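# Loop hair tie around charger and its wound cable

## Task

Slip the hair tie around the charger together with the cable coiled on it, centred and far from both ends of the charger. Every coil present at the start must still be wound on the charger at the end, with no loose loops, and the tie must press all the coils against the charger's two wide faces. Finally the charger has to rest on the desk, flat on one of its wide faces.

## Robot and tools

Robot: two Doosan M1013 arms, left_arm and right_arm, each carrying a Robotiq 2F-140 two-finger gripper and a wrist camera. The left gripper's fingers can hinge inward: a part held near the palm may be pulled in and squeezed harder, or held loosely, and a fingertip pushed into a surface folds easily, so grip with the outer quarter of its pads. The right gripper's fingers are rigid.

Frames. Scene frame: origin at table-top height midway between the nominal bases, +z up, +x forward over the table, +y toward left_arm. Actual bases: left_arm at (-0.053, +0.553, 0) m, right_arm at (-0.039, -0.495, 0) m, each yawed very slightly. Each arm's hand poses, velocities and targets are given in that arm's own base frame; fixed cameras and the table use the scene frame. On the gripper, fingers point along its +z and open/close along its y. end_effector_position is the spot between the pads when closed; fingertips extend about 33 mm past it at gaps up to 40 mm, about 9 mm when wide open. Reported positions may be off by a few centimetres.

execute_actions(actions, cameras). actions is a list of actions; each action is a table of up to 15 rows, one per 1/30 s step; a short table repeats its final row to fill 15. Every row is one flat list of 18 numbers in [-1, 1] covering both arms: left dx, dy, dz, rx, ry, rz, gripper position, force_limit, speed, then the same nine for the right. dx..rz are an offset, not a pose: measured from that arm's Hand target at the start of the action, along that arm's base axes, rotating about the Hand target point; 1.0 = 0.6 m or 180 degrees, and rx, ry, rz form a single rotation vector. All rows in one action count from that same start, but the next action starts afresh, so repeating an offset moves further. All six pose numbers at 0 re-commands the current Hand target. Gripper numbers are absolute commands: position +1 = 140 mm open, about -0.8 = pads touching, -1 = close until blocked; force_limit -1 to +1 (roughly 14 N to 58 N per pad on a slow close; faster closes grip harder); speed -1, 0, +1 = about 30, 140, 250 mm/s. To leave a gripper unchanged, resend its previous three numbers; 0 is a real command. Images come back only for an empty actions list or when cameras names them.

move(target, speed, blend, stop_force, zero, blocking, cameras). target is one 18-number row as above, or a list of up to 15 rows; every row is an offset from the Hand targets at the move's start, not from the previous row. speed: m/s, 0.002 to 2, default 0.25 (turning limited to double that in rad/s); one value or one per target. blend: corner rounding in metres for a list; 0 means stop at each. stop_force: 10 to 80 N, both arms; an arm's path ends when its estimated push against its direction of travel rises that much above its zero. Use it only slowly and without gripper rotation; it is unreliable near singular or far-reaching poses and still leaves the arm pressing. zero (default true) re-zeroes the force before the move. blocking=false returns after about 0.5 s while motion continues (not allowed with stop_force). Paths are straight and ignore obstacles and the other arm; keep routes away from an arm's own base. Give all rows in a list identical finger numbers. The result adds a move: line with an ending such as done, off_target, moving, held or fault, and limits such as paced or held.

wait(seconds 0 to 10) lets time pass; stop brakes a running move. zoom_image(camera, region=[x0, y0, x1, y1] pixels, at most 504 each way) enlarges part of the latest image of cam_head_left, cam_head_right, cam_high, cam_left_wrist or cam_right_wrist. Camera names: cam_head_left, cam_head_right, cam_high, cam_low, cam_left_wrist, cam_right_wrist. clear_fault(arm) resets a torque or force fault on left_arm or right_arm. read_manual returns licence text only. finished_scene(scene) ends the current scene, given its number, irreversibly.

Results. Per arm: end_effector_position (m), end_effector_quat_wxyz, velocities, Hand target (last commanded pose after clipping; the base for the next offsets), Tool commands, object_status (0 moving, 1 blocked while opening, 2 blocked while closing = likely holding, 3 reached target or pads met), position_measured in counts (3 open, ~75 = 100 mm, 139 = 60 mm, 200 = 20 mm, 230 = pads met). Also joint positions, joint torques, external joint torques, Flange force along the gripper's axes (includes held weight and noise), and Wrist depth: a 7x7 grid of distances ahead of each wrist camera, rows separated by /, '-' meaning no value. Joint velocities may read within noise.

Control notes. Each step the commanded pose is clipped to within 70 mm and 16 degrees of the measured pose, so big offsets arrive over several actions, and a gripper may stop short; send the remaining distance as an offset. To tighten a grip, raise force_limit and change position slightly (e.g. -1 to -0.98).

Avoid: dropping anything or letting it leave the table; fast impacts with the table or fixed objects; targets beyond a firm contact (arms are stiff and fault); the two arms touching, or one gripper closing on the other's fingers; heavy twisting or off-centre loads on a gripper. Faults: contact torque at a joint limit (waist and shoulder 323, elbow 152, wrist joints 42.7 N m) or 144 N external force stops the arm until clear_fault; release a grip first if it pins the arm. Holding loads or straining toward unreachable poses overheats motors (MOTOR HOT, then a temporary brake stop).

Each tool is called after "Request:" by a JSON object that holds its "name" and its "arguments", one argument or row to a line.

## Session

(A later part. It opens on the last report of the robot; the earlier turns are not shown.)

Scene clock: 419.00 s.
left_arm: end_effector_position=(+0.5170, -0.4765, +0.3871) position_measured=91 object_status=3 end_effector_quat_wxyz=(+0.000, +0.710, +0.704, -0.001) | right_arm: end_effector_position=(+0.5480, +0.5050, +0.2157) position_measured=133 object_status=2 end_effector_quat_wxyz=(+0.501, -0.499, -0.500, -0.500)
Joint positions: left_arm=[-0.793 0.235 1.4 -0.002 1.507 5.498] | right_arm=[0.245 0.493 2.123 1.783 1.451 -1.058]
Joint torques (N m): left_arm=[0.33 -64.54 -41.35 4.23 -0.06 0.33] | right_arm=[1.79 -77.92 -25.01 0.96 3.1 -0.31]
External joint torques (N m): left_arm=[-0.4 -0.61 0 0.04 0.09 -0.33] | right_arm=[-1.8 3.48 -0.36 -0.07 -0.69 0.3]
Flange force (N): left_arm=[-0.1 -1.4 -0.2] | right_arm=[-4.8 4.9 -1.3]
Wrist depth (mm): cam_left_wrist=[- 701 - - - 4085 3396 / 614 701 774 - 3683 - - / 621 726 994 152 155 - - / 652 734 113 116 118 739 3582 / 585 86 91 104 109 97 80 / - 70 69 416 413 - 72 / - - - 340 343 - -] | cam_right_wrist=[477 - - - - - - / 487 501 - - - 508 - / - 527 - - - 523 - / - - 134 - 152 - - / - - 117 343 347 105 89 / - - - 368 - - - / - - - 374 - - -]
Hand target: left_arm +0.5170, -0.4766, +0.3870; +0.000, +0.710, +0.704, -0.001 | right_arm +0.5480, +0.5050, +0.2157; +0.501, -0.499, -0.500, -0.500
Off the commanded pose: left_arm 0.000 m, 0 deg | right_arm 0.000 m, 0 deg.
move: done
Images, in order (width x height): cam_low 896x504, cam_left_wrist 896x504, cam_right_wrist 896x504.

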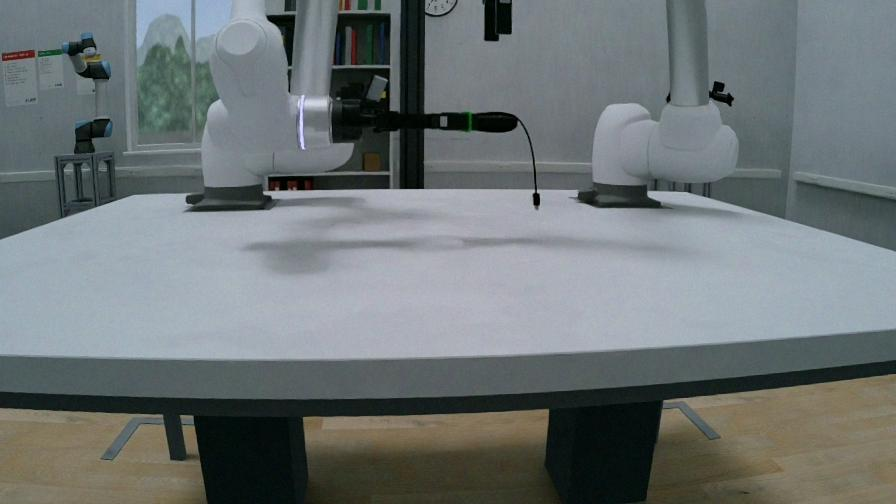

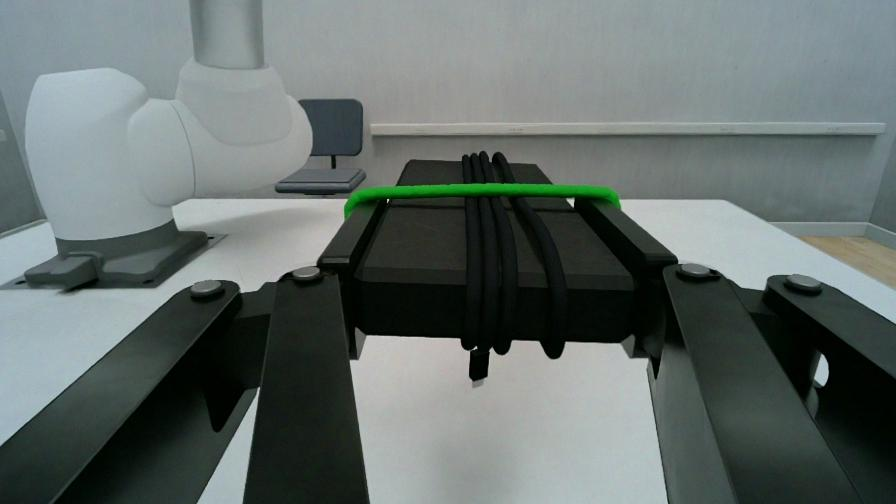

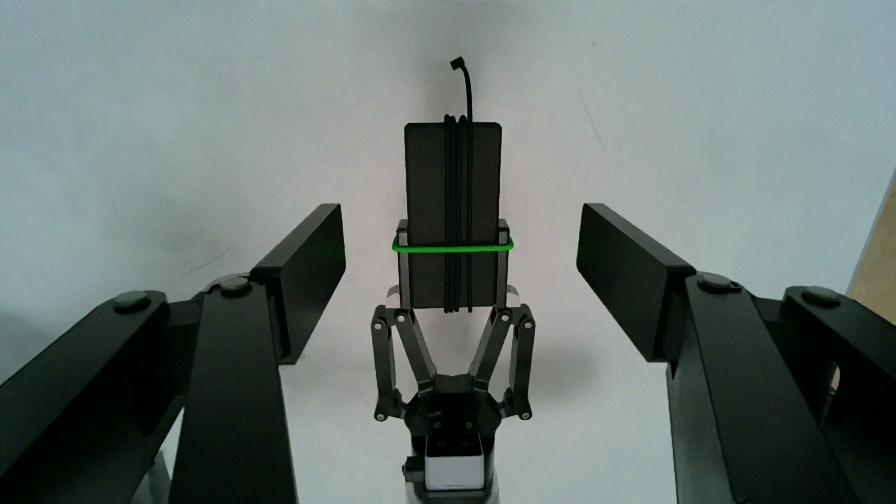

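Request:
{"name": "move", "arguments": {
  "target": [
    [-0.16,0.39,0.2,0,-0.25,0,0,0,-0.5,0,0,0,0,0,0,-1,0.2,-1],
    [-0.27,0.31,-0.2867,0,-0.5,0,-0.083,0,-0.5,0,0,0,0,0,0,-1,0.2,-1],
    [-0.27,-0.1223,-0.2867,0,-0.5,0,-0.083,0,-0.5,0,0,0,0,0,0,-1,0.2,-1]
  ],
  "speed": 0.2,
  "blend": [0.05,0.04,0],
  "cameras": ["cam_low","cam_left_wrist","cam_right_wrist"]
}}

Request:
{"name": "zoom_image", "arguments": {
  "camera": "cam_low",
  "region": [340, 60, 520, 160]
}}

Scene clock: 442.27 s.
left_arm: end_effector_position=(+0.3550, -0.5499, +0.2150) position_measured=139 object_status=3 end_effector_quat_wxyz=(+0.498, +0.503, +0.498, +0.501) | right_arm: end_effector_position=(+0.5480, +0.5050, +0.2157) position_measured=133 object_status=2 end_effector_quat_wxyz=(+0.501, -0.499, -0.500, -0.500)
Joint positions: left_arm=[-1.593 0.469 2.171 1.552 1.579 3.651] | right_arm=[0.245 0.493 2.123 1.783 1.451 -1.058]
Joint torques (N m): left_arm=[0.32 -69.26 -23.27 1.32 2.39 0.39] | right_arm=[2.2 -78.2 -24.96 0.95 3.08 -0.34]
External joint torques (N m): left_arm=[-0.17 -0.75 -0.34 0.02 0.01 -0.35] | right_arm=[-2.21 3.65 -0.49 -0.05 -0.67 0.34]
Flange force (N): left_arm=[0.4 0.7 -0.3] | right_arm=[-5.0 5.5 -1.9]
Wrist depth (mm): cam_left_wrist=[3268 525 3486 - - 3076 3310 / 605 550 639 - - 2938 - / 624 604 641 172 224 2695 - / 659 716 113 116 118 734 3352 / 582 86 91 104 109 97 80 / - 70 69 415 417 - 72 / - - - 341 340 - -] | cam_right_wrist=[256 326 - 1866 - - 2777 / - - 761 3102 3364 5307 - / - 426 3102 2152 - 3272 - / - - 117 260 142 3512 - / - - 86 274 123 92 2462 / - - - 341 - - - / - - - 344 - - -]
Hand target: left_arm +0.3550, -0.5500, +0.2150; +0.498, +0.503, +0.498, +0.501 | right_arm +0.5480, +0.5050, +0.2157; +0.501, -0.499, -0.500, -0.500
Off the commanded pose: left_arm 0.000 m, 0 deg | right_arm 0.000 m, 0 deg.
move: done; blend cut to 0 m at target 2
Images, in order (width x height): cam_low 896x504, cam_left_wrist 896x504, cam_right_wrist 896x504.

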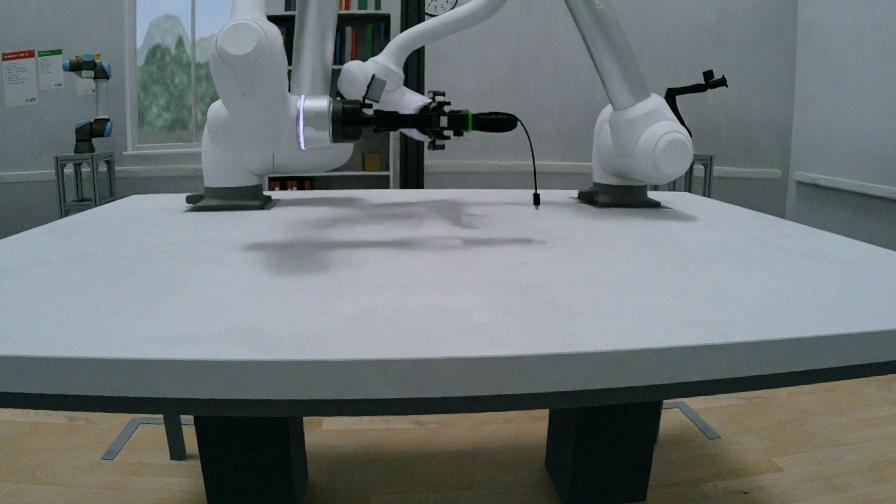

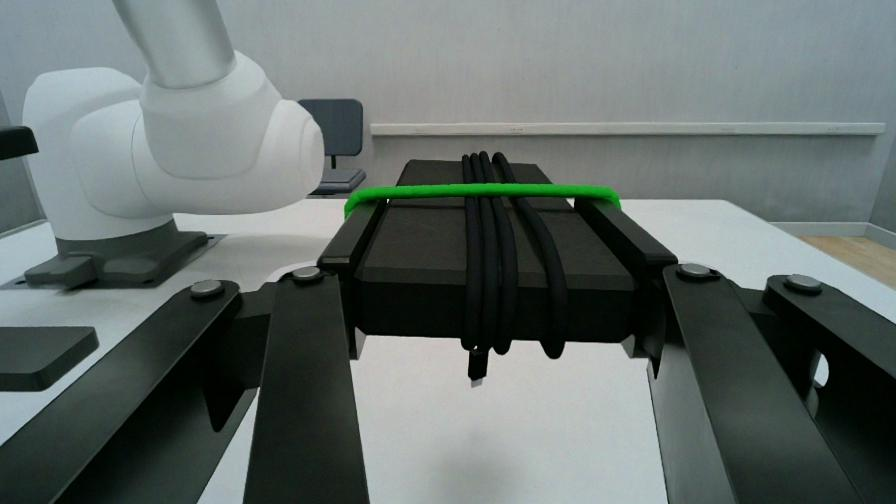

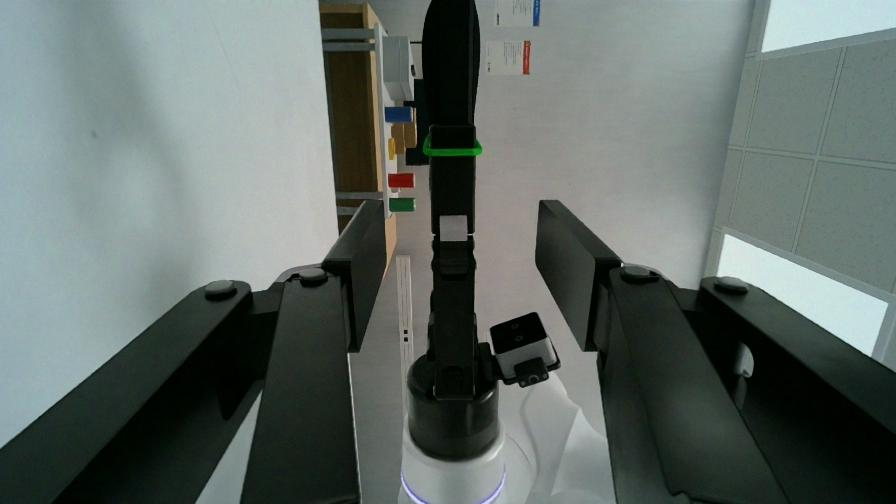

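Scaled by 2.800 from the camera's 896x504 image, which has a finer 1280x720 frame.

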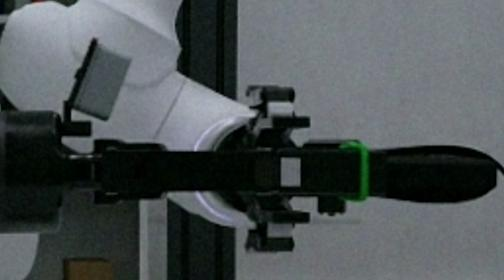

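Request:
{"name": "move", "arguments": {
  "target": [
    [0.2467,-0.003,0,0,0,0,-0.083,0,-0.5,0,0,0,0,0,0,-1,0.2,-1],
    [0.2467,-0.003,0,0,0,0,-0.425,-1,-1,0,0,0,0,0,0,-1,0.2,-1]
  ],
  "speed": 0.1,
  "cameras": ["cam_low","cam_left_wrist","cam_right_wrist"]
}}

Request:
{"name": "zoom_image", "arguments": {
  "camera": "cam_low",
  "region": [340, 60, 520, 160]
}}

Scene clock: 453.27 s.
left_arm: end_effector_position=(+0.5030, -0.5518, +0.2150) position_measured=183 object_status=0 end_effector_quat_wxyz=(+0.498, +0.503, +0.498, +0.501) | right_arm: end_effector_position=(+0.5480, +0.5050, +0.2157) position_measured=133 object_status=2 end_effector_quat_wxyz=(+0.501, -0.499, -0.500, -0.500)
Joint positions: left_arm=[-1.331 0.494 2.119 1.779 1.448 3.665] | right_arm=[0.245 0.493 2.123 1.783 1.451 -1.058]
Joint torques (N m): left_arm=[0.08 -73.11 -25.31 0.95 2.48 0.31] | right_arm=[1.71 -77.91 -24.83 0.92 3.01 -0.38]
External joint torques (N m): left_arm=[0 -1.12 0.02 -0.05 -0.09 -0.26] | right_arm=[-1.86 3.39 -0.62 -0.02 -0.6 0.38]
Flange force (N): left_arm=[1.3 1.4 -0.4] | right_arm=[-4.5 5.4 -1.3]
Wrist depth (mm): cam_left_wrist=[3310 567 - 3268 3150 - - / 111 111 618 - 2782 - - / 601 119 117 126 149 - - / 649 701 113 116 115 726 3076 / - 86 91 108 109 97 80 / - 70 69 420 414 - 72 / - - - 340 340 - -] | cam_right_wrist=[251 - - 105 2912 - 2296 / - - 3512 108 - 3852 2624 / - 324 - 109 - 3317 2714 / - - - 115 124 - - / - - 92 122 - - - / - - - 126 - - - / - - - 115 - - -]
Hand target: left_arm +0.5030, -0.5518, +0.2150; +0.498, +0.503, +0.498, +0.501 | right_arm +0.5480, +0.5050, +0.2157; +0.501, -0.499, -0.500, -0.500
Off the commanded pose: left_arm 0.000 m, 0 deg | right_arm 0.000 m, 0 deg.
move: done
Images, in order (width x height): cam_low 896x504, cam_left_wrist 896x504, cam_right_wrist 896x504.

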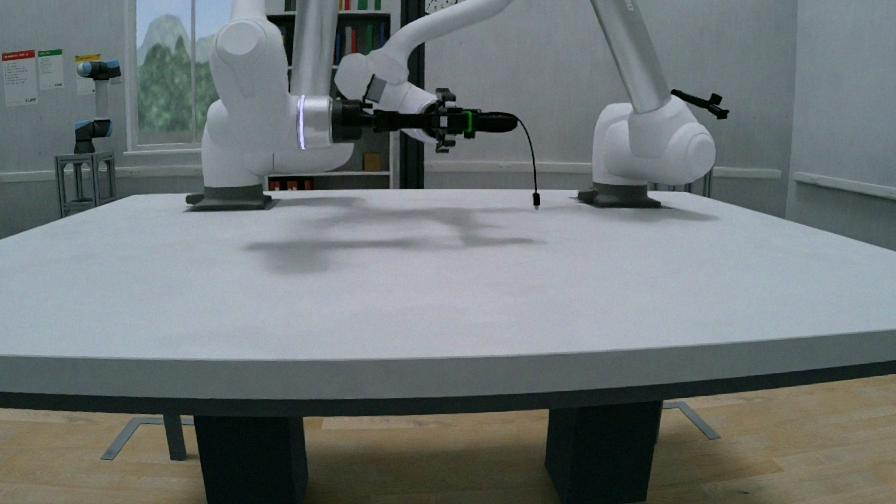

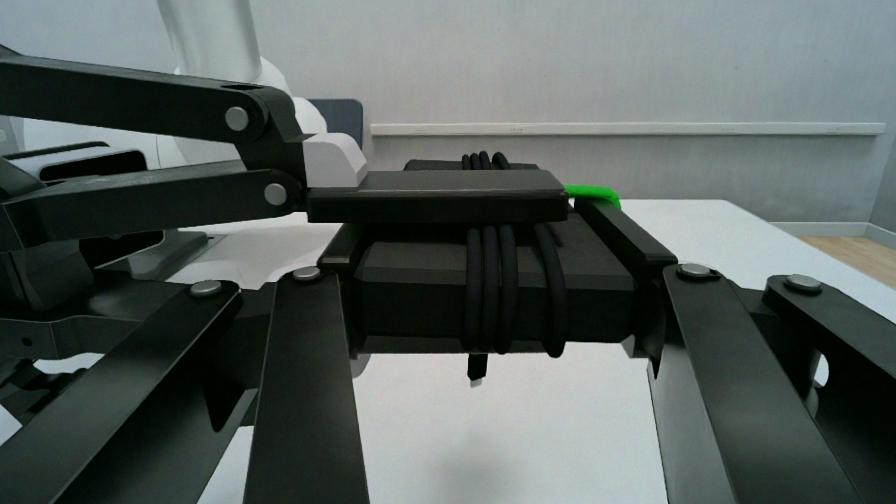

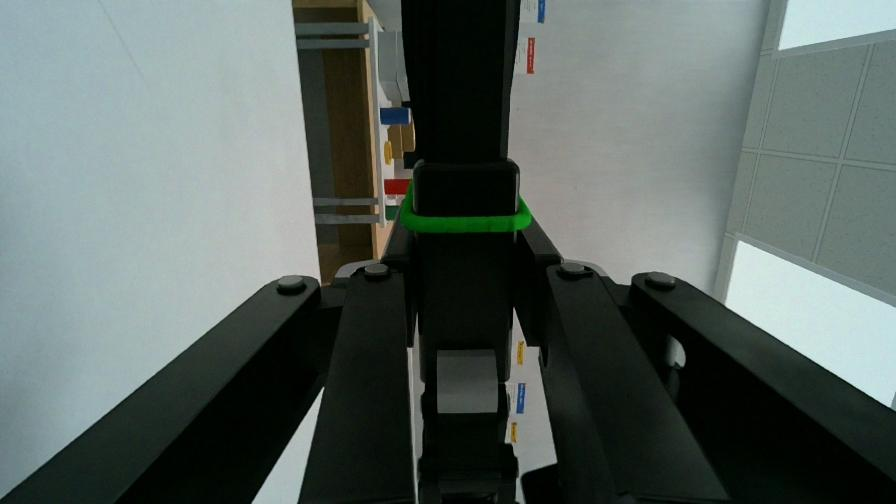

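Scaled by 2.800 from the camera's 896x504 image, which has a finer 1280x720 frame.

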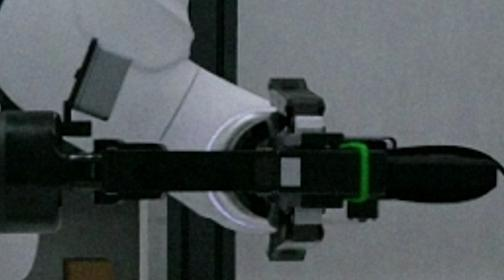

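Request:
{"name": "move", "arguments": {
  "target": [0,0.047,0,0,0,0,-0.425,-1,-1,0,0,0,0,0,0,-1,0.2,-1],
  "speed": 0.03,
  "cameras": ["cam_low","cam_left_wrist","cam_right_wrist"]
}}

Request:
{"name": "zoom_image", "arguments": {
  "camera": "cam_low",
  "region": [340, 60, 520, 160]
}}

Scene clock: 462.87 s.
left_arm: end_effector_position=(+0.5031, -0.5236, +0.2150) position_measured=183 object_status=3 end_effector_quat_wxyz=(+0.498, +0.503, +0.498, +0.501) | right_arm: end_effector_position=(+0.5480, +0.5050, +0.2157) position_measured=133 object_status=2 end_effector_quat_wxyz=(+0.501, -0.499, -0.500, -0.500)
Joint positions: left_arm=[-1.318 0.469 2.171 1.793 1.448 3.638] | right_arm=[0.245 0.493 2.123 1.783 1.451 -1.058]
Joint torques (N m): left_arm=[1.45 -68.87 -23 0.32 2.21 0.4] | right_arm=[0.74 -79.24 -25.74 1.37 3.38 -0.27]
External joint torques (N m): left_arm=[-1.18 -1.72 -1.29 0.49 0.21 -0.36] | right_arm=[-0.71 4.7 0.32 -0.48 -0.96 0.27]
Flange force (N): left_arm=[-0.7 2.4 -1.3] | right_arm=[-6.8 4.5 0.1]
Wrist depth (mm): cam_left_wrist=[- 566 3735 3150 3310 - - / 589 137 155 3076 3310 3396 - / 147 146 145 145 164 3631 - / 155 177 113 116 118 743 3076 / - 86 91 103 109 97 80 / - 70 69 418 416 - 72 / - - - 344 340 - -] | cam_right_wrist=[- - 2171 - - - 2877 / - - - - 2777 3364 - / - 416 - - 3619 - - / - - - 119 3674 - - / - - 92 122 - - - / - - - 130 - - - / - - - 129 - - -]
Hand target: left_arm +0.5030, -0.5236, +0.2150; +0.498, +0.503, +0.498, +0.501 | right_arm +0.5480, +0.5050, +0.2157; +0.501, -0.499, -0.500, -0.500
Off the commanded pose: left_arm 0.000 m, 0 deg | right_arm 0.000 m, 0 deg.
move: done
Images, in order (width x height): cam_low 896x504, cam_left_wrist 896x504, cam_right_wrist 896x504.

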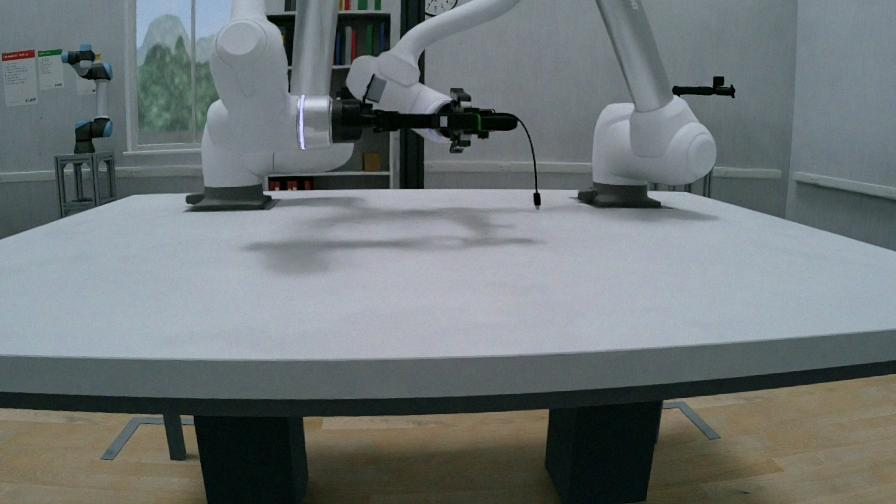

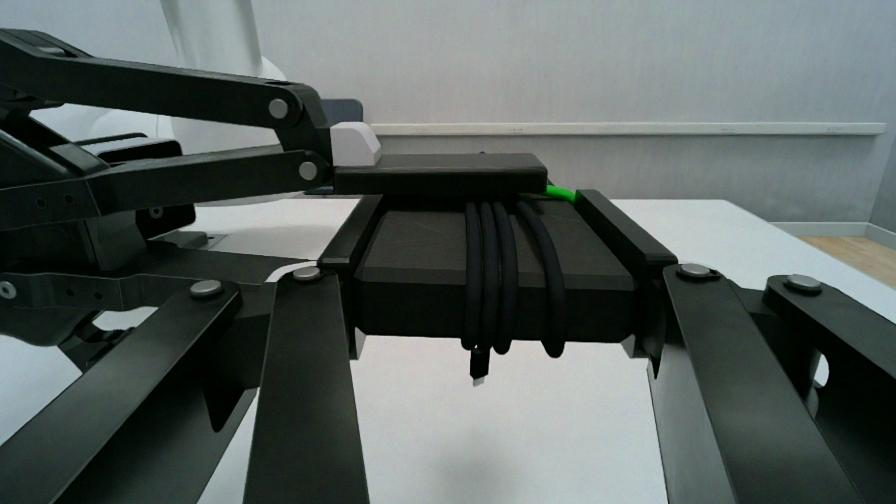

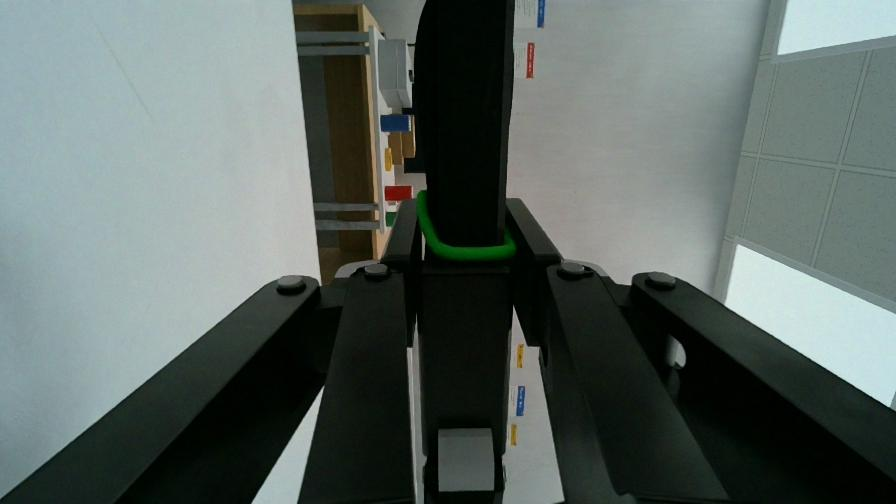

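Scaled by 2.800 from the camera's 896x504 image, which has a finer 1280x720 frame.

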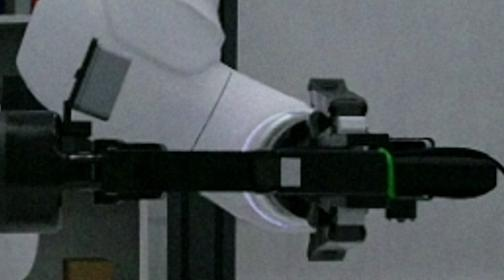

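Request:
{"name": "move", "arguments": {
  "target": [0,0.009,0,0,0,0,-0.425,-1,-1,0,0,0,0,0,0,-1,0.2,-1],
  "speed": 0.03,
  "cameras": ["cam_low","cam_right_wrist"]
}}

Request:
{"name": "zoom_image", "arguments": {
  "camera": "cam_low",
  "region": [400, 80, 500, 150]
}}

Request:
{"name": "zoom_image", "arguments": {
  "camera": "cam_right_wrist",
  "region": [370, 120, 570, 300]
}}

Scene clock: 469.60 s.
left_arm: end_effector_position=(+0.5030, -0.5182, +0.2150) position_measured=183 object_status=3 end_effector_quat_wxyz=(+0.498, +0.503, +0.498, +0.501) | right_arm: end_effector_position=(+0.5480, +0.5050, +0.2157) position_measured=133 object_status=2 end_effector_quat_wxyz=(+0.501, -0.499, -0.500, -0.500)
Joint positions: left_arm=[-1.316 0.464 2.181 1.796 1.448 3.632] | right_arm=[0.245 0.493 2.123 1.783 1.451 -1.058]
Joint torques (N m): left_arm=[1.19 -70.86 -24.29 0.82 3.61 0.54] | right_arm=[0.81 -76.4 -23.72 0.51 2.06 -0.33]
External joint torques (N m): left_arm=[-1.37 0.48 0.04 0.03 -1.17 -0.49] | right_arm=[-0.86 1.88 -1.59 0.38 0.35 0.33]
Flange force (N): left_arm=[-0.5 -1.3 -1.3] | right_arm=[-2.4 5.2 0.3]
Wrist depth (mm): cam_left_wrist=[3189 556 3396 - - 3310 3735 / 601 142 149 - - 4217 - / 150 152 150 148 156 3631 - / 158 176 113 116 118 674 3040 / - 86 91 104 109 97 80 / - 70 69 420 418 - 72 / - - - 345 340 - -] | cam_right_wrist=[242 - 2152 - - 4776 2541 / - - 3512 - - - - / - 380 2388 - 3142 3227 1718 / - 402 - 123 3412 3102 2654 / - - 92 122 - 97 2714 / - - - 130 - - - / - - - 136 - - -]
Hand target: left_arm +0.5030, -0.5182, +0.2150; +0.498, +0.503, +0.498, +0.501 | right_arm +0.5480, +0.5050, +0.2157; +0.501, -0.499, -0.500, -0.500
Off the commanded pose: left_arm 0.000 m, 0 deg | right_arm 0.000 m, 0 deg.
move: done
Images, in order (width x height): cam_low 896x504, cam_right_wrist 896x504.

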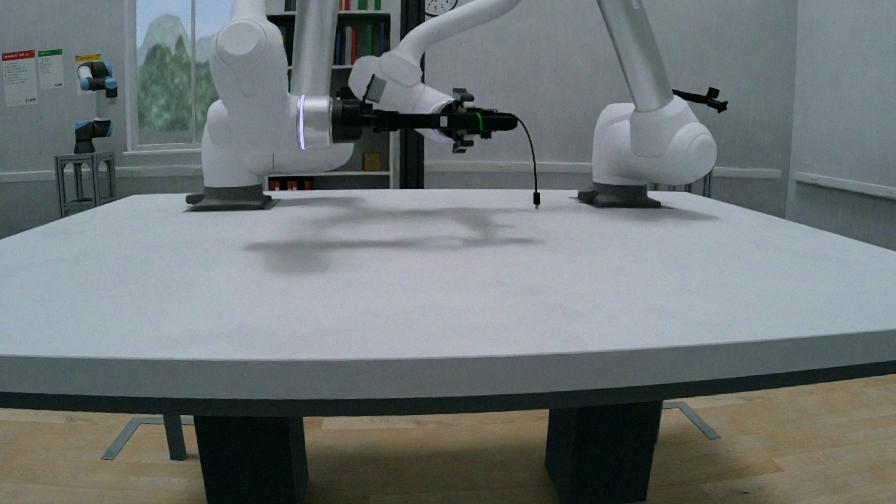

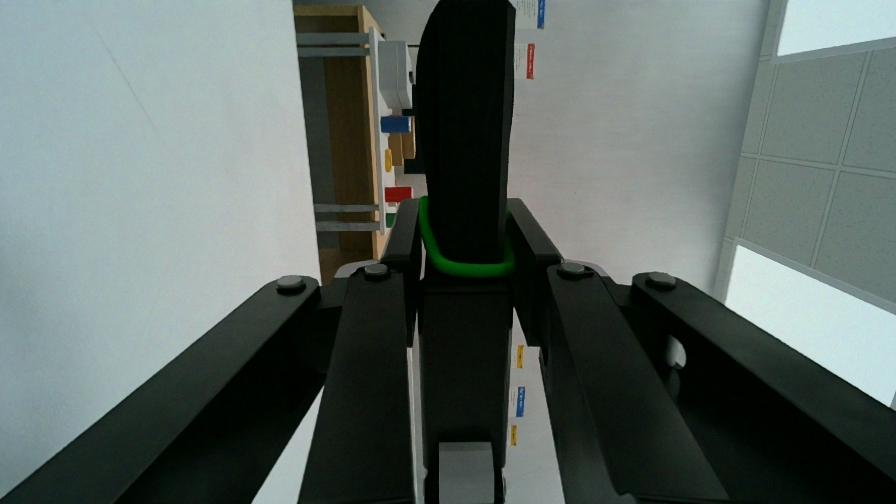

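Scaled by 5.040 from the camera's 896x504 image, which has a finer 1280x720 frame.

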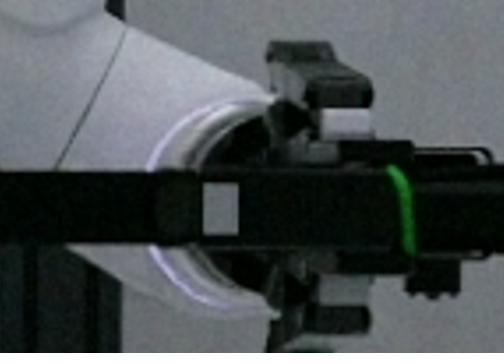

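Scaled by 2.520 from the camera's 896x504 image, which has a finer 1280x720 frame.

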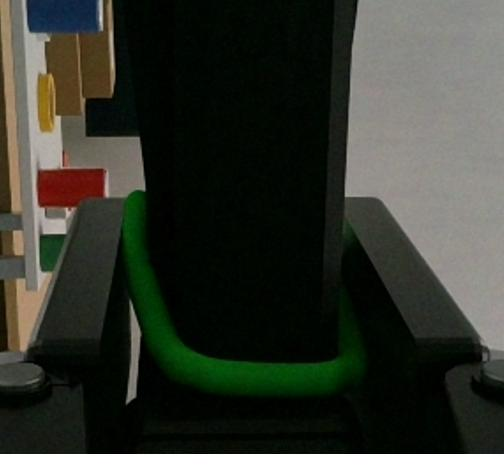

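Request:
{"name": "move", "arguments": {
  "target": [0,0.009,0,0,0,0,-0.425,-1,-1,0,0,0,0,0,0,-1,0.2,-1],
  "speed": 0.03,
  "cameras": ["cam_low","cam_right_wrist"]
}}

Request:
{"name": "zoom_image", "arguments": {
  "camera": "cam_low",
  "region": [420, 90, 520, 150]
}}

Request:
{"name": "zoom_image", "arguments": {
  "camera": "cam_right_wrist",
  "region": [370, 150, 570, 330]
}}

Scene clock: 478.87 s.
left_arm: end_effector_position=(+0.5030, -0.5128, +0.2150) position_measured=183 object_status=3 end_effector_quat_wxyz=(+0.498, +0.503, +0.498, +0.501) | right_arm: end_effector_position=(+0.5480, +0.5050, +0.2157) position_measured=133 object_status=2 end_effector_quat_wxyz=(+0.501, -0.499, -0.500, -0.500)
Joint positions: left_arm=[-1.313 0.459 2.19 1.799 1.448 3.627] | right_arm=[0.245 0.493 2.123 1.783 1.451 -1.058]
Joint torques (N m): left_arm=[0.69 -69.38 -24.07 0.93 3.28 0.45] | right_arm=[1.49 -76.46 -23.87 0.56 2.43 -0.27]
External joint torques (N m): left_arm=[-0.76 0.22 0.18 -0.13 -0.85 -0.41] | right_arm=[-1.43 1.86 -1.61 0.34 -0.02 0.27]
Flange force (N): left_arm=[0.1 -0.8 -0.9] | right_arm=[-2.3 5.4 -0.4]
Wrist depth (mm): cam_left_wrist=[- 570 - - - - - / 594 147 154 3310 3683 - - / 154 157 156 153 157 - - / 164 175 113 116 118 737 3486 / 175 86 91 104 109 97 80 / - 70 69 416 417 - 72 / - - - 343 341 - -] | cam_right_wrist=[- - 1974 104 - 3791 - / - 316 2745 - 2654 2877 - / 254 - 3412 - 3564 - - / 255 367 571 120 130 3102 - / 258 - 92 124 - 97 - / - - - 131 - - - / - - - 137 - - -]
Hand target: left_arm +0.5030, -0.5128, +0.2150; +0.498, +0.503, +0.498, +0.501 | right_arm +0.5480, +0.5050, +0.2157; +0.501, -0.499, -0.500, -0.500
Off the commanded pose: left_arm 0.000 m, 0 deg | right_arm 0.000 m, 0 deg.
move: done
Images, in order (width x height): cam_low 896x504, cam_right_wrist 896x504.

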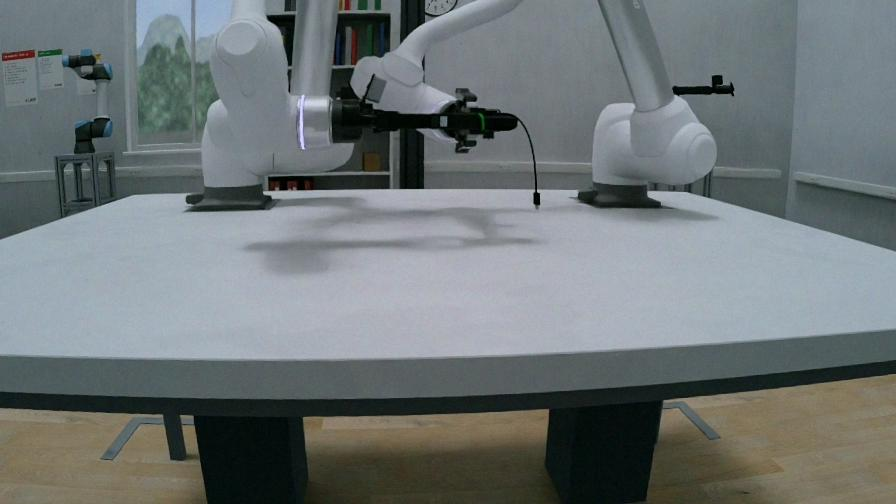

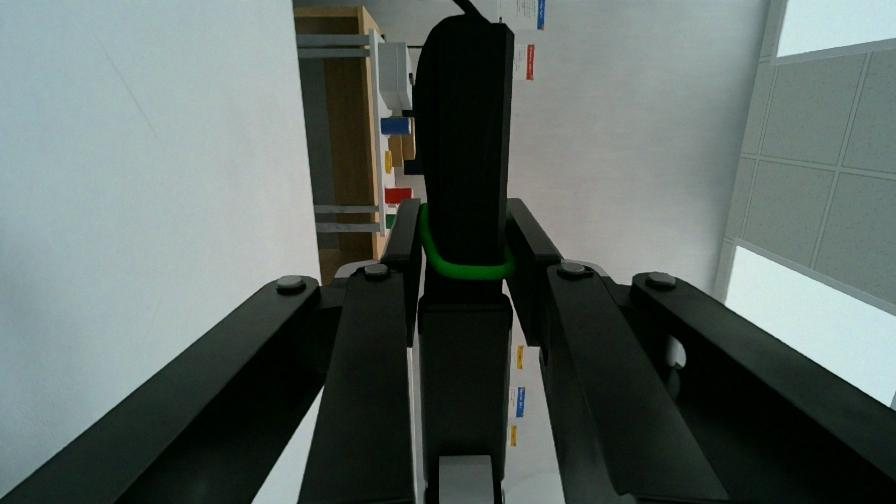

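Scaled by 5.040 from the camera's 896x504 image, which has a finer 1280x720 frame.

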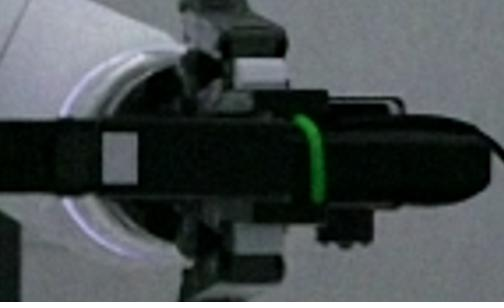

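Scaled by 2.520 from the camera's 896x504 image, which has a finer 1280x720 frame.

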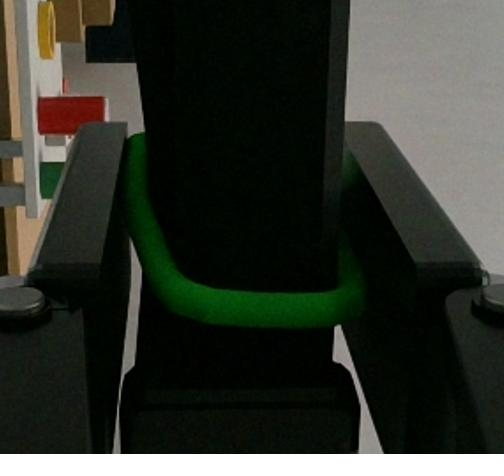

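Request:
{"name": "move", "arguments": {
  "target": [
    [0,0,0,0,0,0,-0.083,0,-0.5,0,0,0,0,0,0,-1,0.2,-1],
    [-0.2467,0,0,0,0,0,-0.083,0,-0.5,0,0,0,0,0,0,-1,0.2,-1],
    [-0.2467,0.383,0,0,0,0,-0.083,0,-0.5,0,0,0,0,0,0,-1,0.2,-1],
    [-0.138,0.455,0.475,0,0.25,0,-0.083,0,-0.5,0,0,0,0,0,0,-1,0.2,-1],
    [0.0233,0.0603,0.2867,0,0.5,0,0.3,0,-0.5,0,0,0,0,0,0,-1,0.2,-1]
  ],
  "speed": 0.2,
  "blend": [0,0.03,0.04,0.05,0],
  "cameras": ["cam_low","cam_right_wrist","cam_left_wrist"]
}}

Request:
{"name": "zoom_image", "arguments": {
  "camera": "cam_low",
  "region": [400, 80, 540, 160]
}}

Scene clock: 501.80 s.
left_arm: end_effector_position=(+0.5170, -0.4766, +0.3870) position_measured=91 object_status=0 end_effector_quat_wxyz=(+0.000, +0.710, +0.704, -0.001) | right_arm: end_effector_position=(+0.5480, +0.5050, +0.2157) position_measured=133 object_status=2 end_effector_quat_wxyz=(+0.501, -0.499, -0.500, -0.500)
Joint positions: left_arm=[-0.793 0.235 1.4 -0.002 1.507 5.498] | right_arm=[0.245 0.493 2.123 1.783 1.451 -1.058]
Joint torques (N m): left_arm=[0.55 -64.54 -41.4 4.24 -0.04 0.35] | right_arm=[2.23 -78.56 -25.09 0.97 3.05 -0.38]
External joint torques (N m): left_arm=[-0.2 -1.06 -0.07 0.06 0.07 -0.35] | right_arm=[-2.22 4.02 -0.41 -0.07 -0.64 0.38]
Flange force (N): left_arm=[0.5 -1.7 -0.3] | right_arm=[-5.5 5.7 -1.9]
Wrist depth (mm): cam_left_wrist=[- 710 - - - 2752 - / 609 707 809 2971 - - - / 626 718 2938 173 164 - - / 654 724 113 116 116 747 3040 / 581 86 91 104 109 97 80 / - 70 69 416 416 - 72 / - - - 340 339 - -] | cam_right_wrist=[- - - - - - - / - - 498 - 507 537 - / - - - 302 527 - 561 / - - 134 318 - 570 582 / - - 117 342 136 105 89 / - - - 365 - - - / - - - 370 - - -]
Hand target: left_arm +0.5170, -0.4766, +0.3870; +0.000, +0.710, +0.704, -0.001 | right_arm +0.5480, +0.5050, +0.2157; +0.501, -0.499, -0.500, -0.500
Off the commanded pose: left_arm 0.000 m, 0 deg | right_arm 0.000 m, 0 deg.
move: done
Images, in order (width x height): cam_low 896x504, cam_left_wrist 896x504, cam_right_wrist 896x504.

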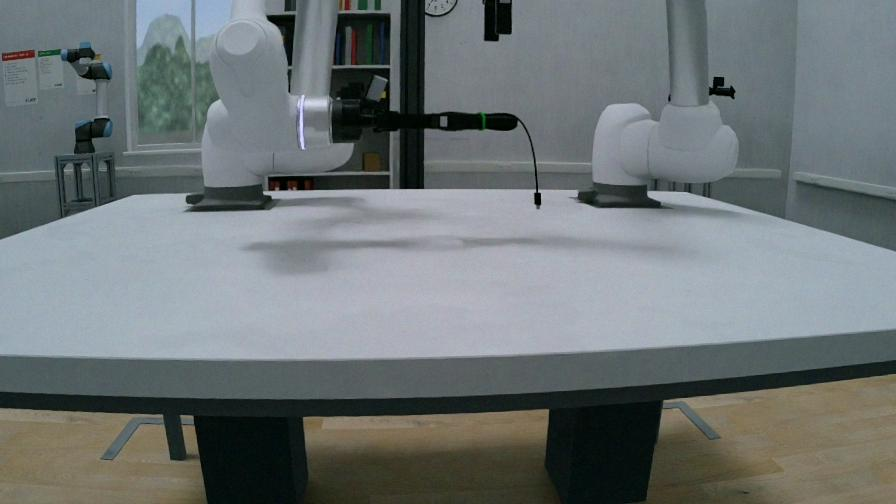

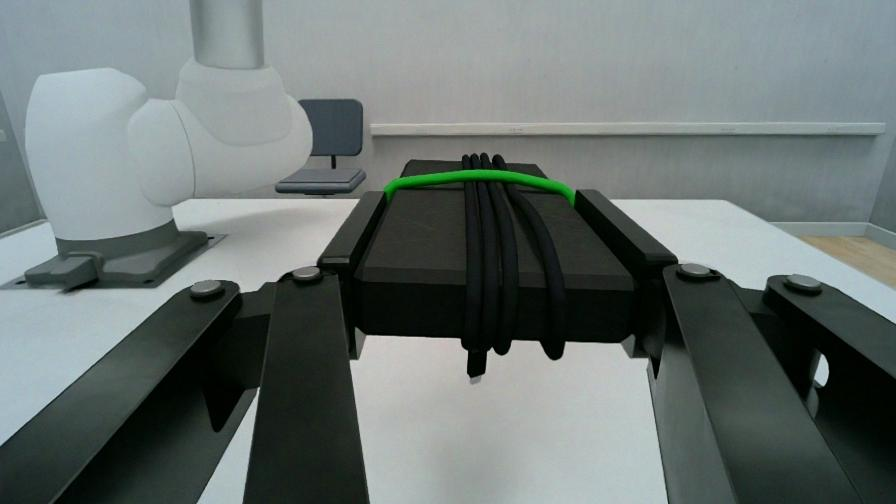

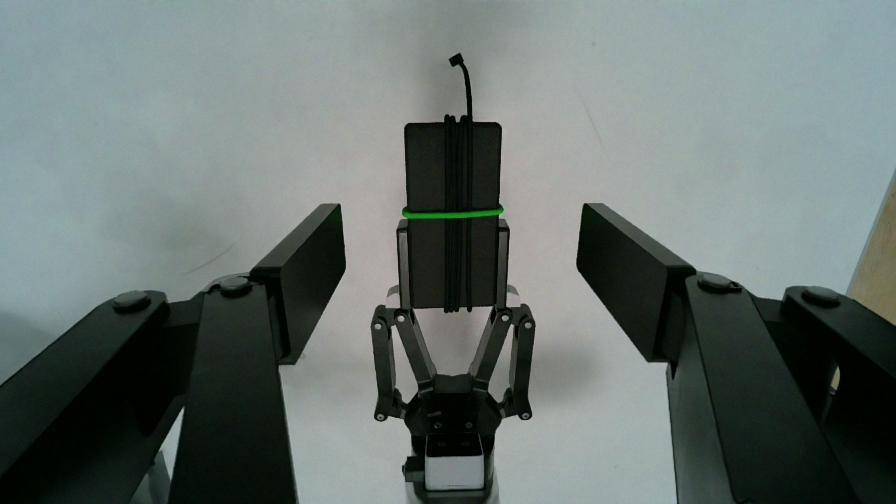

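Scaled by 3.600 from the camera's 896x504 image, which has a finer 1280x720 frame.

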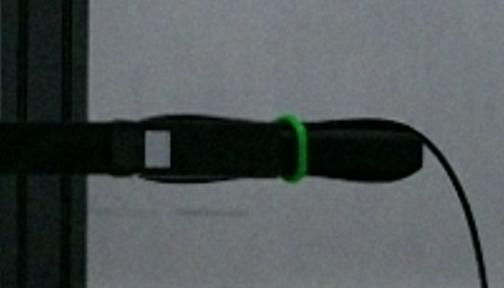

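Request:
{"name": "move", "arguments": {
  "target": [
    [0,-0.008,-0.25,0,0,0,0.3,0,-0.5,0,0,0,0,0,0,-1,0.2,-1],
    [0,-0.008,-0.25,0,0,0,-1,1,-1,0,0,0,0,0,0,-1,0.2,-1],
    [0,-0.008,-0.25,0,0,0,-1,1,-1,0,0,0,0,0,0,0.05,0.6,-1],
    [0,-0.008,-0.25,0,0,0,-1,1,-1,0,-0.4,0,0,0,0,0.05,0.6,-1]
  ],
  "speed": 0.12,
  "cameras": ["cam_low","cam_right_wrist"]
}}

Request:
{"name": "zoom_image", "arguments": {
  "camera": "cam_low",
  "region": [400, 80, 540, 160]
}}

Scene clock: 519.73 s.
left_arm: end_effector_position=(+0.5170, -0.4814, +0.2370) position_measured=136 object_status=2 end_effector_quat_wxyz=(+0.000, +0.710, +0.704, -0.001) | right_arm: end_effector_position=(+0.5480, +0.2651, +0.2157) position_measured=123 object_status=3 end_effector_quat_wxyz=(+0.501, -0.499, -0.500, -0.500)
Joint positions: left_arm=[-0.798 0.287 1.607 -0.002 1.248 5.494] | right_arm=[-0.185 0.472 2.166 1.408 1.662 -1.074]
Joint torques (N m): left_arm=[0.76 -69.88 -40.93 3.98 -0.1 0.32] | right_arm=[1.67 -71.6 -21.57 1.17 2.04 -0.28]
External joint torques (N m): left_arm=[-1.27 2 1.68 0.06 0.13 -0.32] | right_arm=[-1.67 0.9 -2.16 0.5 0.39 0.28]
Flange force (N): left_arm=[-1.4 -1.8 2.8] | right_arm=[-0.3 4.9 -3.2]
Wrist depth (mm): cam_left_wrist=[- - 880 389 3310 3310 - / - 863 998 403 3486 - - / - 895 1127 1113 1122 1025 - / 774 769 115 751 152 743 2971 / - 87 106 539 508 103 82 / - 73 389 420 415 - 71 / - - 341 340 340 - -] | cam_right_wrist=[- - - 333 - - 334 / 359 - 358 - 364 359 - / 382 377 - - - 378 - / - - 125 - 137 403 409 / - - 86 - - 92 - / - - - - - - - / - - - 491 - - -]
Hand target: left_arm +0.5170, -0.4814, +0.2370; +0.000, +0.710, +0.704, -0.001 | right_arm +0.5480, +0.2650, +0.2157; +0.501, -0.499, -0.500, -0.500
Off the commanded pose: left_arm 0.000 m, 0 deg | right_arm 0.000 m, 0 deg.
move: done
Images, in order (width x height): cam_low 896x504, cam_right_wrist 896x504.

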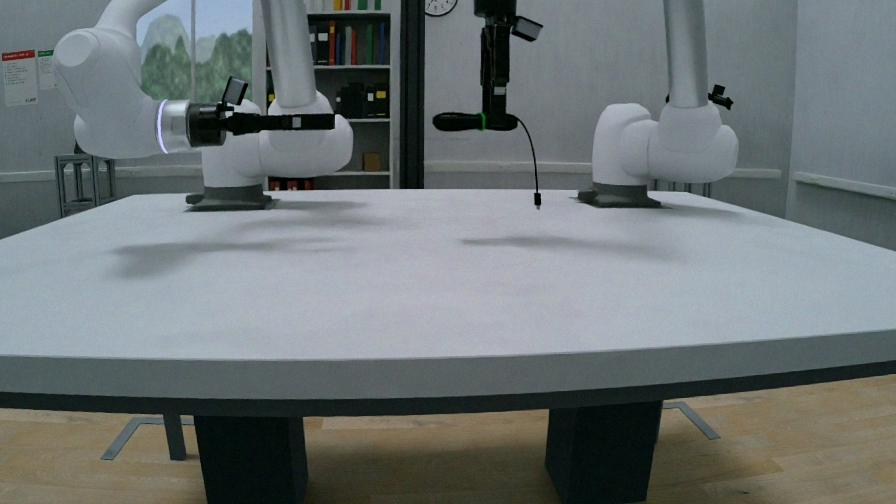

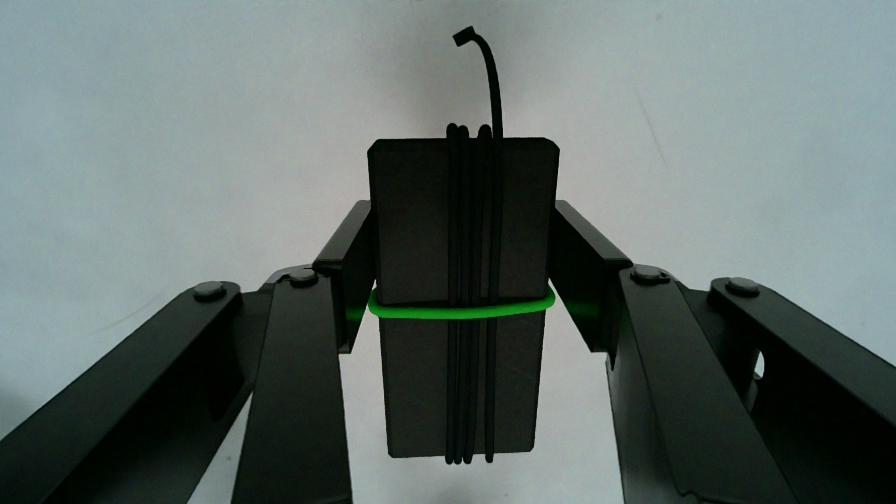

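Scaled by 3.600 from the camera's 896x504 image, which has a finer 1280x720 frame.

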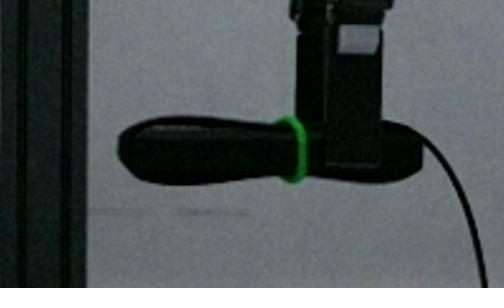

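Request:
{"name": "move", "arguments": {
  "target": [0,0,-0.318,0,0,0,-1,1,-1,0,0,0,0,0,0,0.05,0.6,-1],
  "speed": 0.12
}}

Request:
{"name": "move", "arguments": {
  "target": [0,0,-0.02,0,0,0,-1,1,-1,0,0,0,0,0,0,0.05,0.6,-1],
  "speed": 0.008,
  "stop_force": 10,
  "cameras": ["cam_low","cam_right_wrist"]
}}

Request:
{"name": "zoom_image", "arguments": {
  "camera": "cam_low",
  "region": [380, 190, 580, 300]
}}

Scene clock: 536.83 s.
left_arm: end_effector_position=(+0.5170, -0.4814, +0.0462) position_measured=136 object_status=2 end_effector_quat_wxyz=(+0.000, +0.710, +0.704, -0.001) | right_arm: end_effector_position=(+0.5480, +0.2650, +0.2157) position_measured=123 object_status=3 end_effector_quat_wxyz=(+0.501, -0.499, -0.500, -0.500)
Joint positions: left_arm=[-0.798 0.432 1.785 -0.003 0.925 5.495] | right_arm=[-0.185 0.472 2.166 1.408 1.662 -1.074]
Joint torques (N m): left_arm=[1.1 -77.52 -34.31 3.36 -0.05 0.41] | right_arm=[1.55 -72.31 -22.15 1.16 2.1 -0.34]
External joint torques (N m): left_arm=[-1.44 1.74 1.2 0.06 0.07 -0.41] | right_arm=[-1.54 1.61 -1.4 0.5 0.33 0.33]
Flange force (N): left_arm=[-1.7 -2.0 2.4] | right_arm=[-1.6 4.2 -2.8]
Wrist depth (mm): cam_left_wrist=[3735 3631 908 366 2971 3352 - / - 854 979 391 - 3631 5229 / - 902 1046 435 1233 1063 - / 771 830 127 652 152 745 3040 / - 87 106 484 506 103 82 / - 73 386 402 412 - 71 / - - 345 343 340 - -] | cam_right_wrist=[- 162 163 162 163 166 164 / 169 173 171 170 176 171 172 / - 180 180 146 153 - 186 / 192 194 125 - 136 194 - / - - 92 - 131 92 - / - - 220 - - - - / - - 237 237 - - -]
Hand target: left_arm +0.5170, -0.4814, +0.0462; +0.000, +0.710, +0.704, -0.001 | right_arm +0.5480, +0.2650, +0.2157; +0.501, -0.499, -0.500, -0.500
Off the commanded pose: left_arm 0.000 m, 0 deg | right_arm 0.000 m, 0 deg.
move: done

Scene clock: 538.47 s.
left_arm: end_effector_position=(+0.5171, -0.4815, +0.0379) position_measured=136 object_status=2 end_effector_quat_wxyz=(+0.000, +0.710, +0.704, -0.001) | right_arm: end_effector_position=(+0.5480, +0.2650, +0.2157) position_measured=123 object_status=3 end_effector_quat_wxyz=(+0.501, -0.499, -0.500, -0.500)
Joint positions: left_arm=[-0.798 0.44 1.791 -0.003 0.911 5.495] | right_arm=[-0.185 0.472 2.166 1.408 1.662 -1.074]
Joint torques (N m): left_arm=[0.44 -64.78 -25.98 3.42 0.22 0.31] | right_arm=[1.79 -72.5 -22.17 1.15 2.06 -0.38]
External joint torques (N m): left_arm=[-0.39 -11.21 -6.74 -0.04 -0.2 -0.31] | right_arm=[-1.7 1.73 -1.4 0.5 0.38 0.38]
Flange force (N): left_arm=[-0.2 -1.3 -15.4] | right_arm=[-1.7 4.3 -3.1]
Wrist depth (mm): cam_left_wrist=[3396 3683 3440 366 - 3189 - / - 857 983 393 3845 3486 3962 / - 886 1137 437 1251 1063 - / 767 827 126 695 152 743 3189 / - 87 91 490 505 103 82 / - 73 385 403 417 - 71 / - - 342 342 340 - -] | cam_right_wrist=[153 155 157 157 155 155 157 / 159 163 162 162 164 165 166 / 171 170 177 - 168 - 177 / - 181 136 - 137 185 186 / 192 - 86 - 130 92 194 / - - 210 176 - - - / - - - 226 - - -]
Hand target: left_arm +0.5171, -0.4814, +0.0379; +0.000, +0.710, +0.704, -0.001 (not the last commanded pose) | right_arm +0.5480, +0.2650, +0.2157; +0.501, -0.499, -0.500, -0.500
Off the commanded pose: left_arm 0.004 m, 0 deg | right_arm 0.000 m, 0 deg.
move: contact (left_arm)
Images, in order (width x height): cam_low 896x504, cam_right_wrist 896x504.

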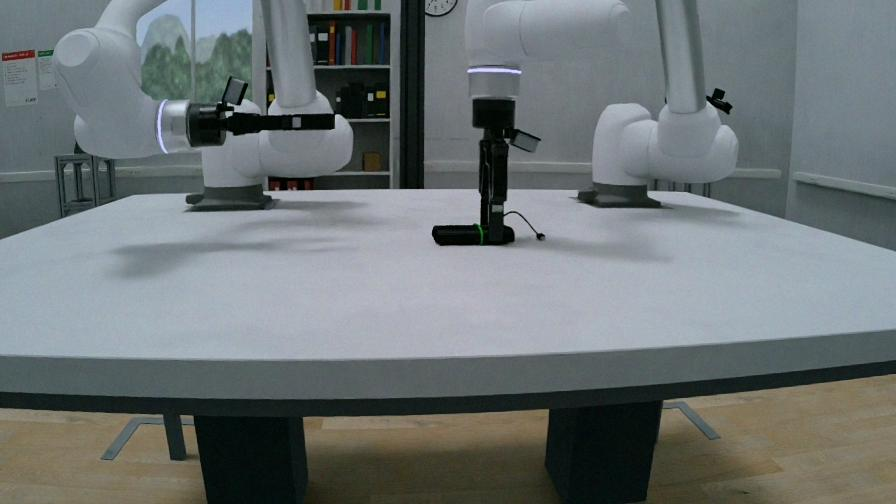

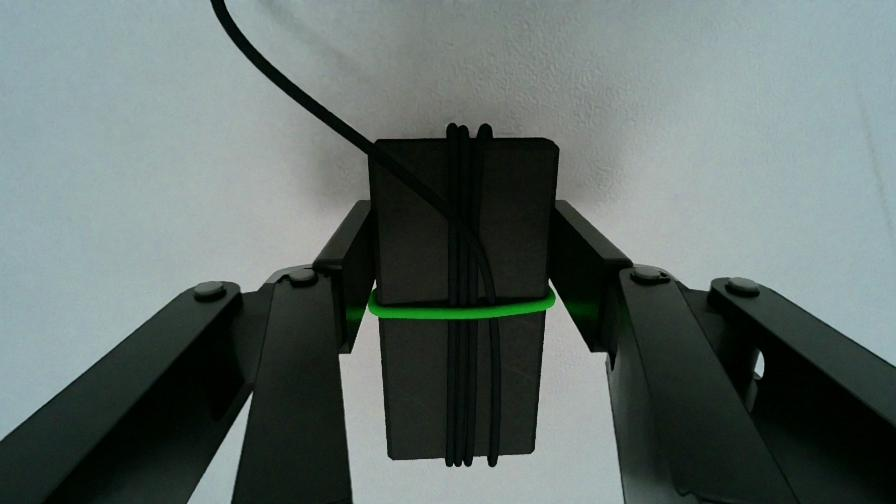

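Scaled by 2.520 from the camera's 896x504 image, which has a finer 1280x720 frame.

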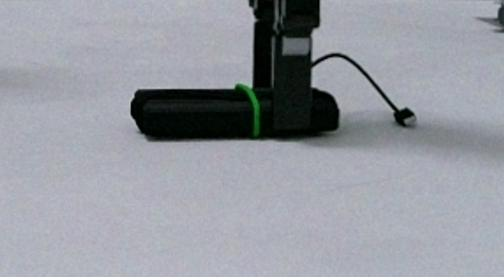

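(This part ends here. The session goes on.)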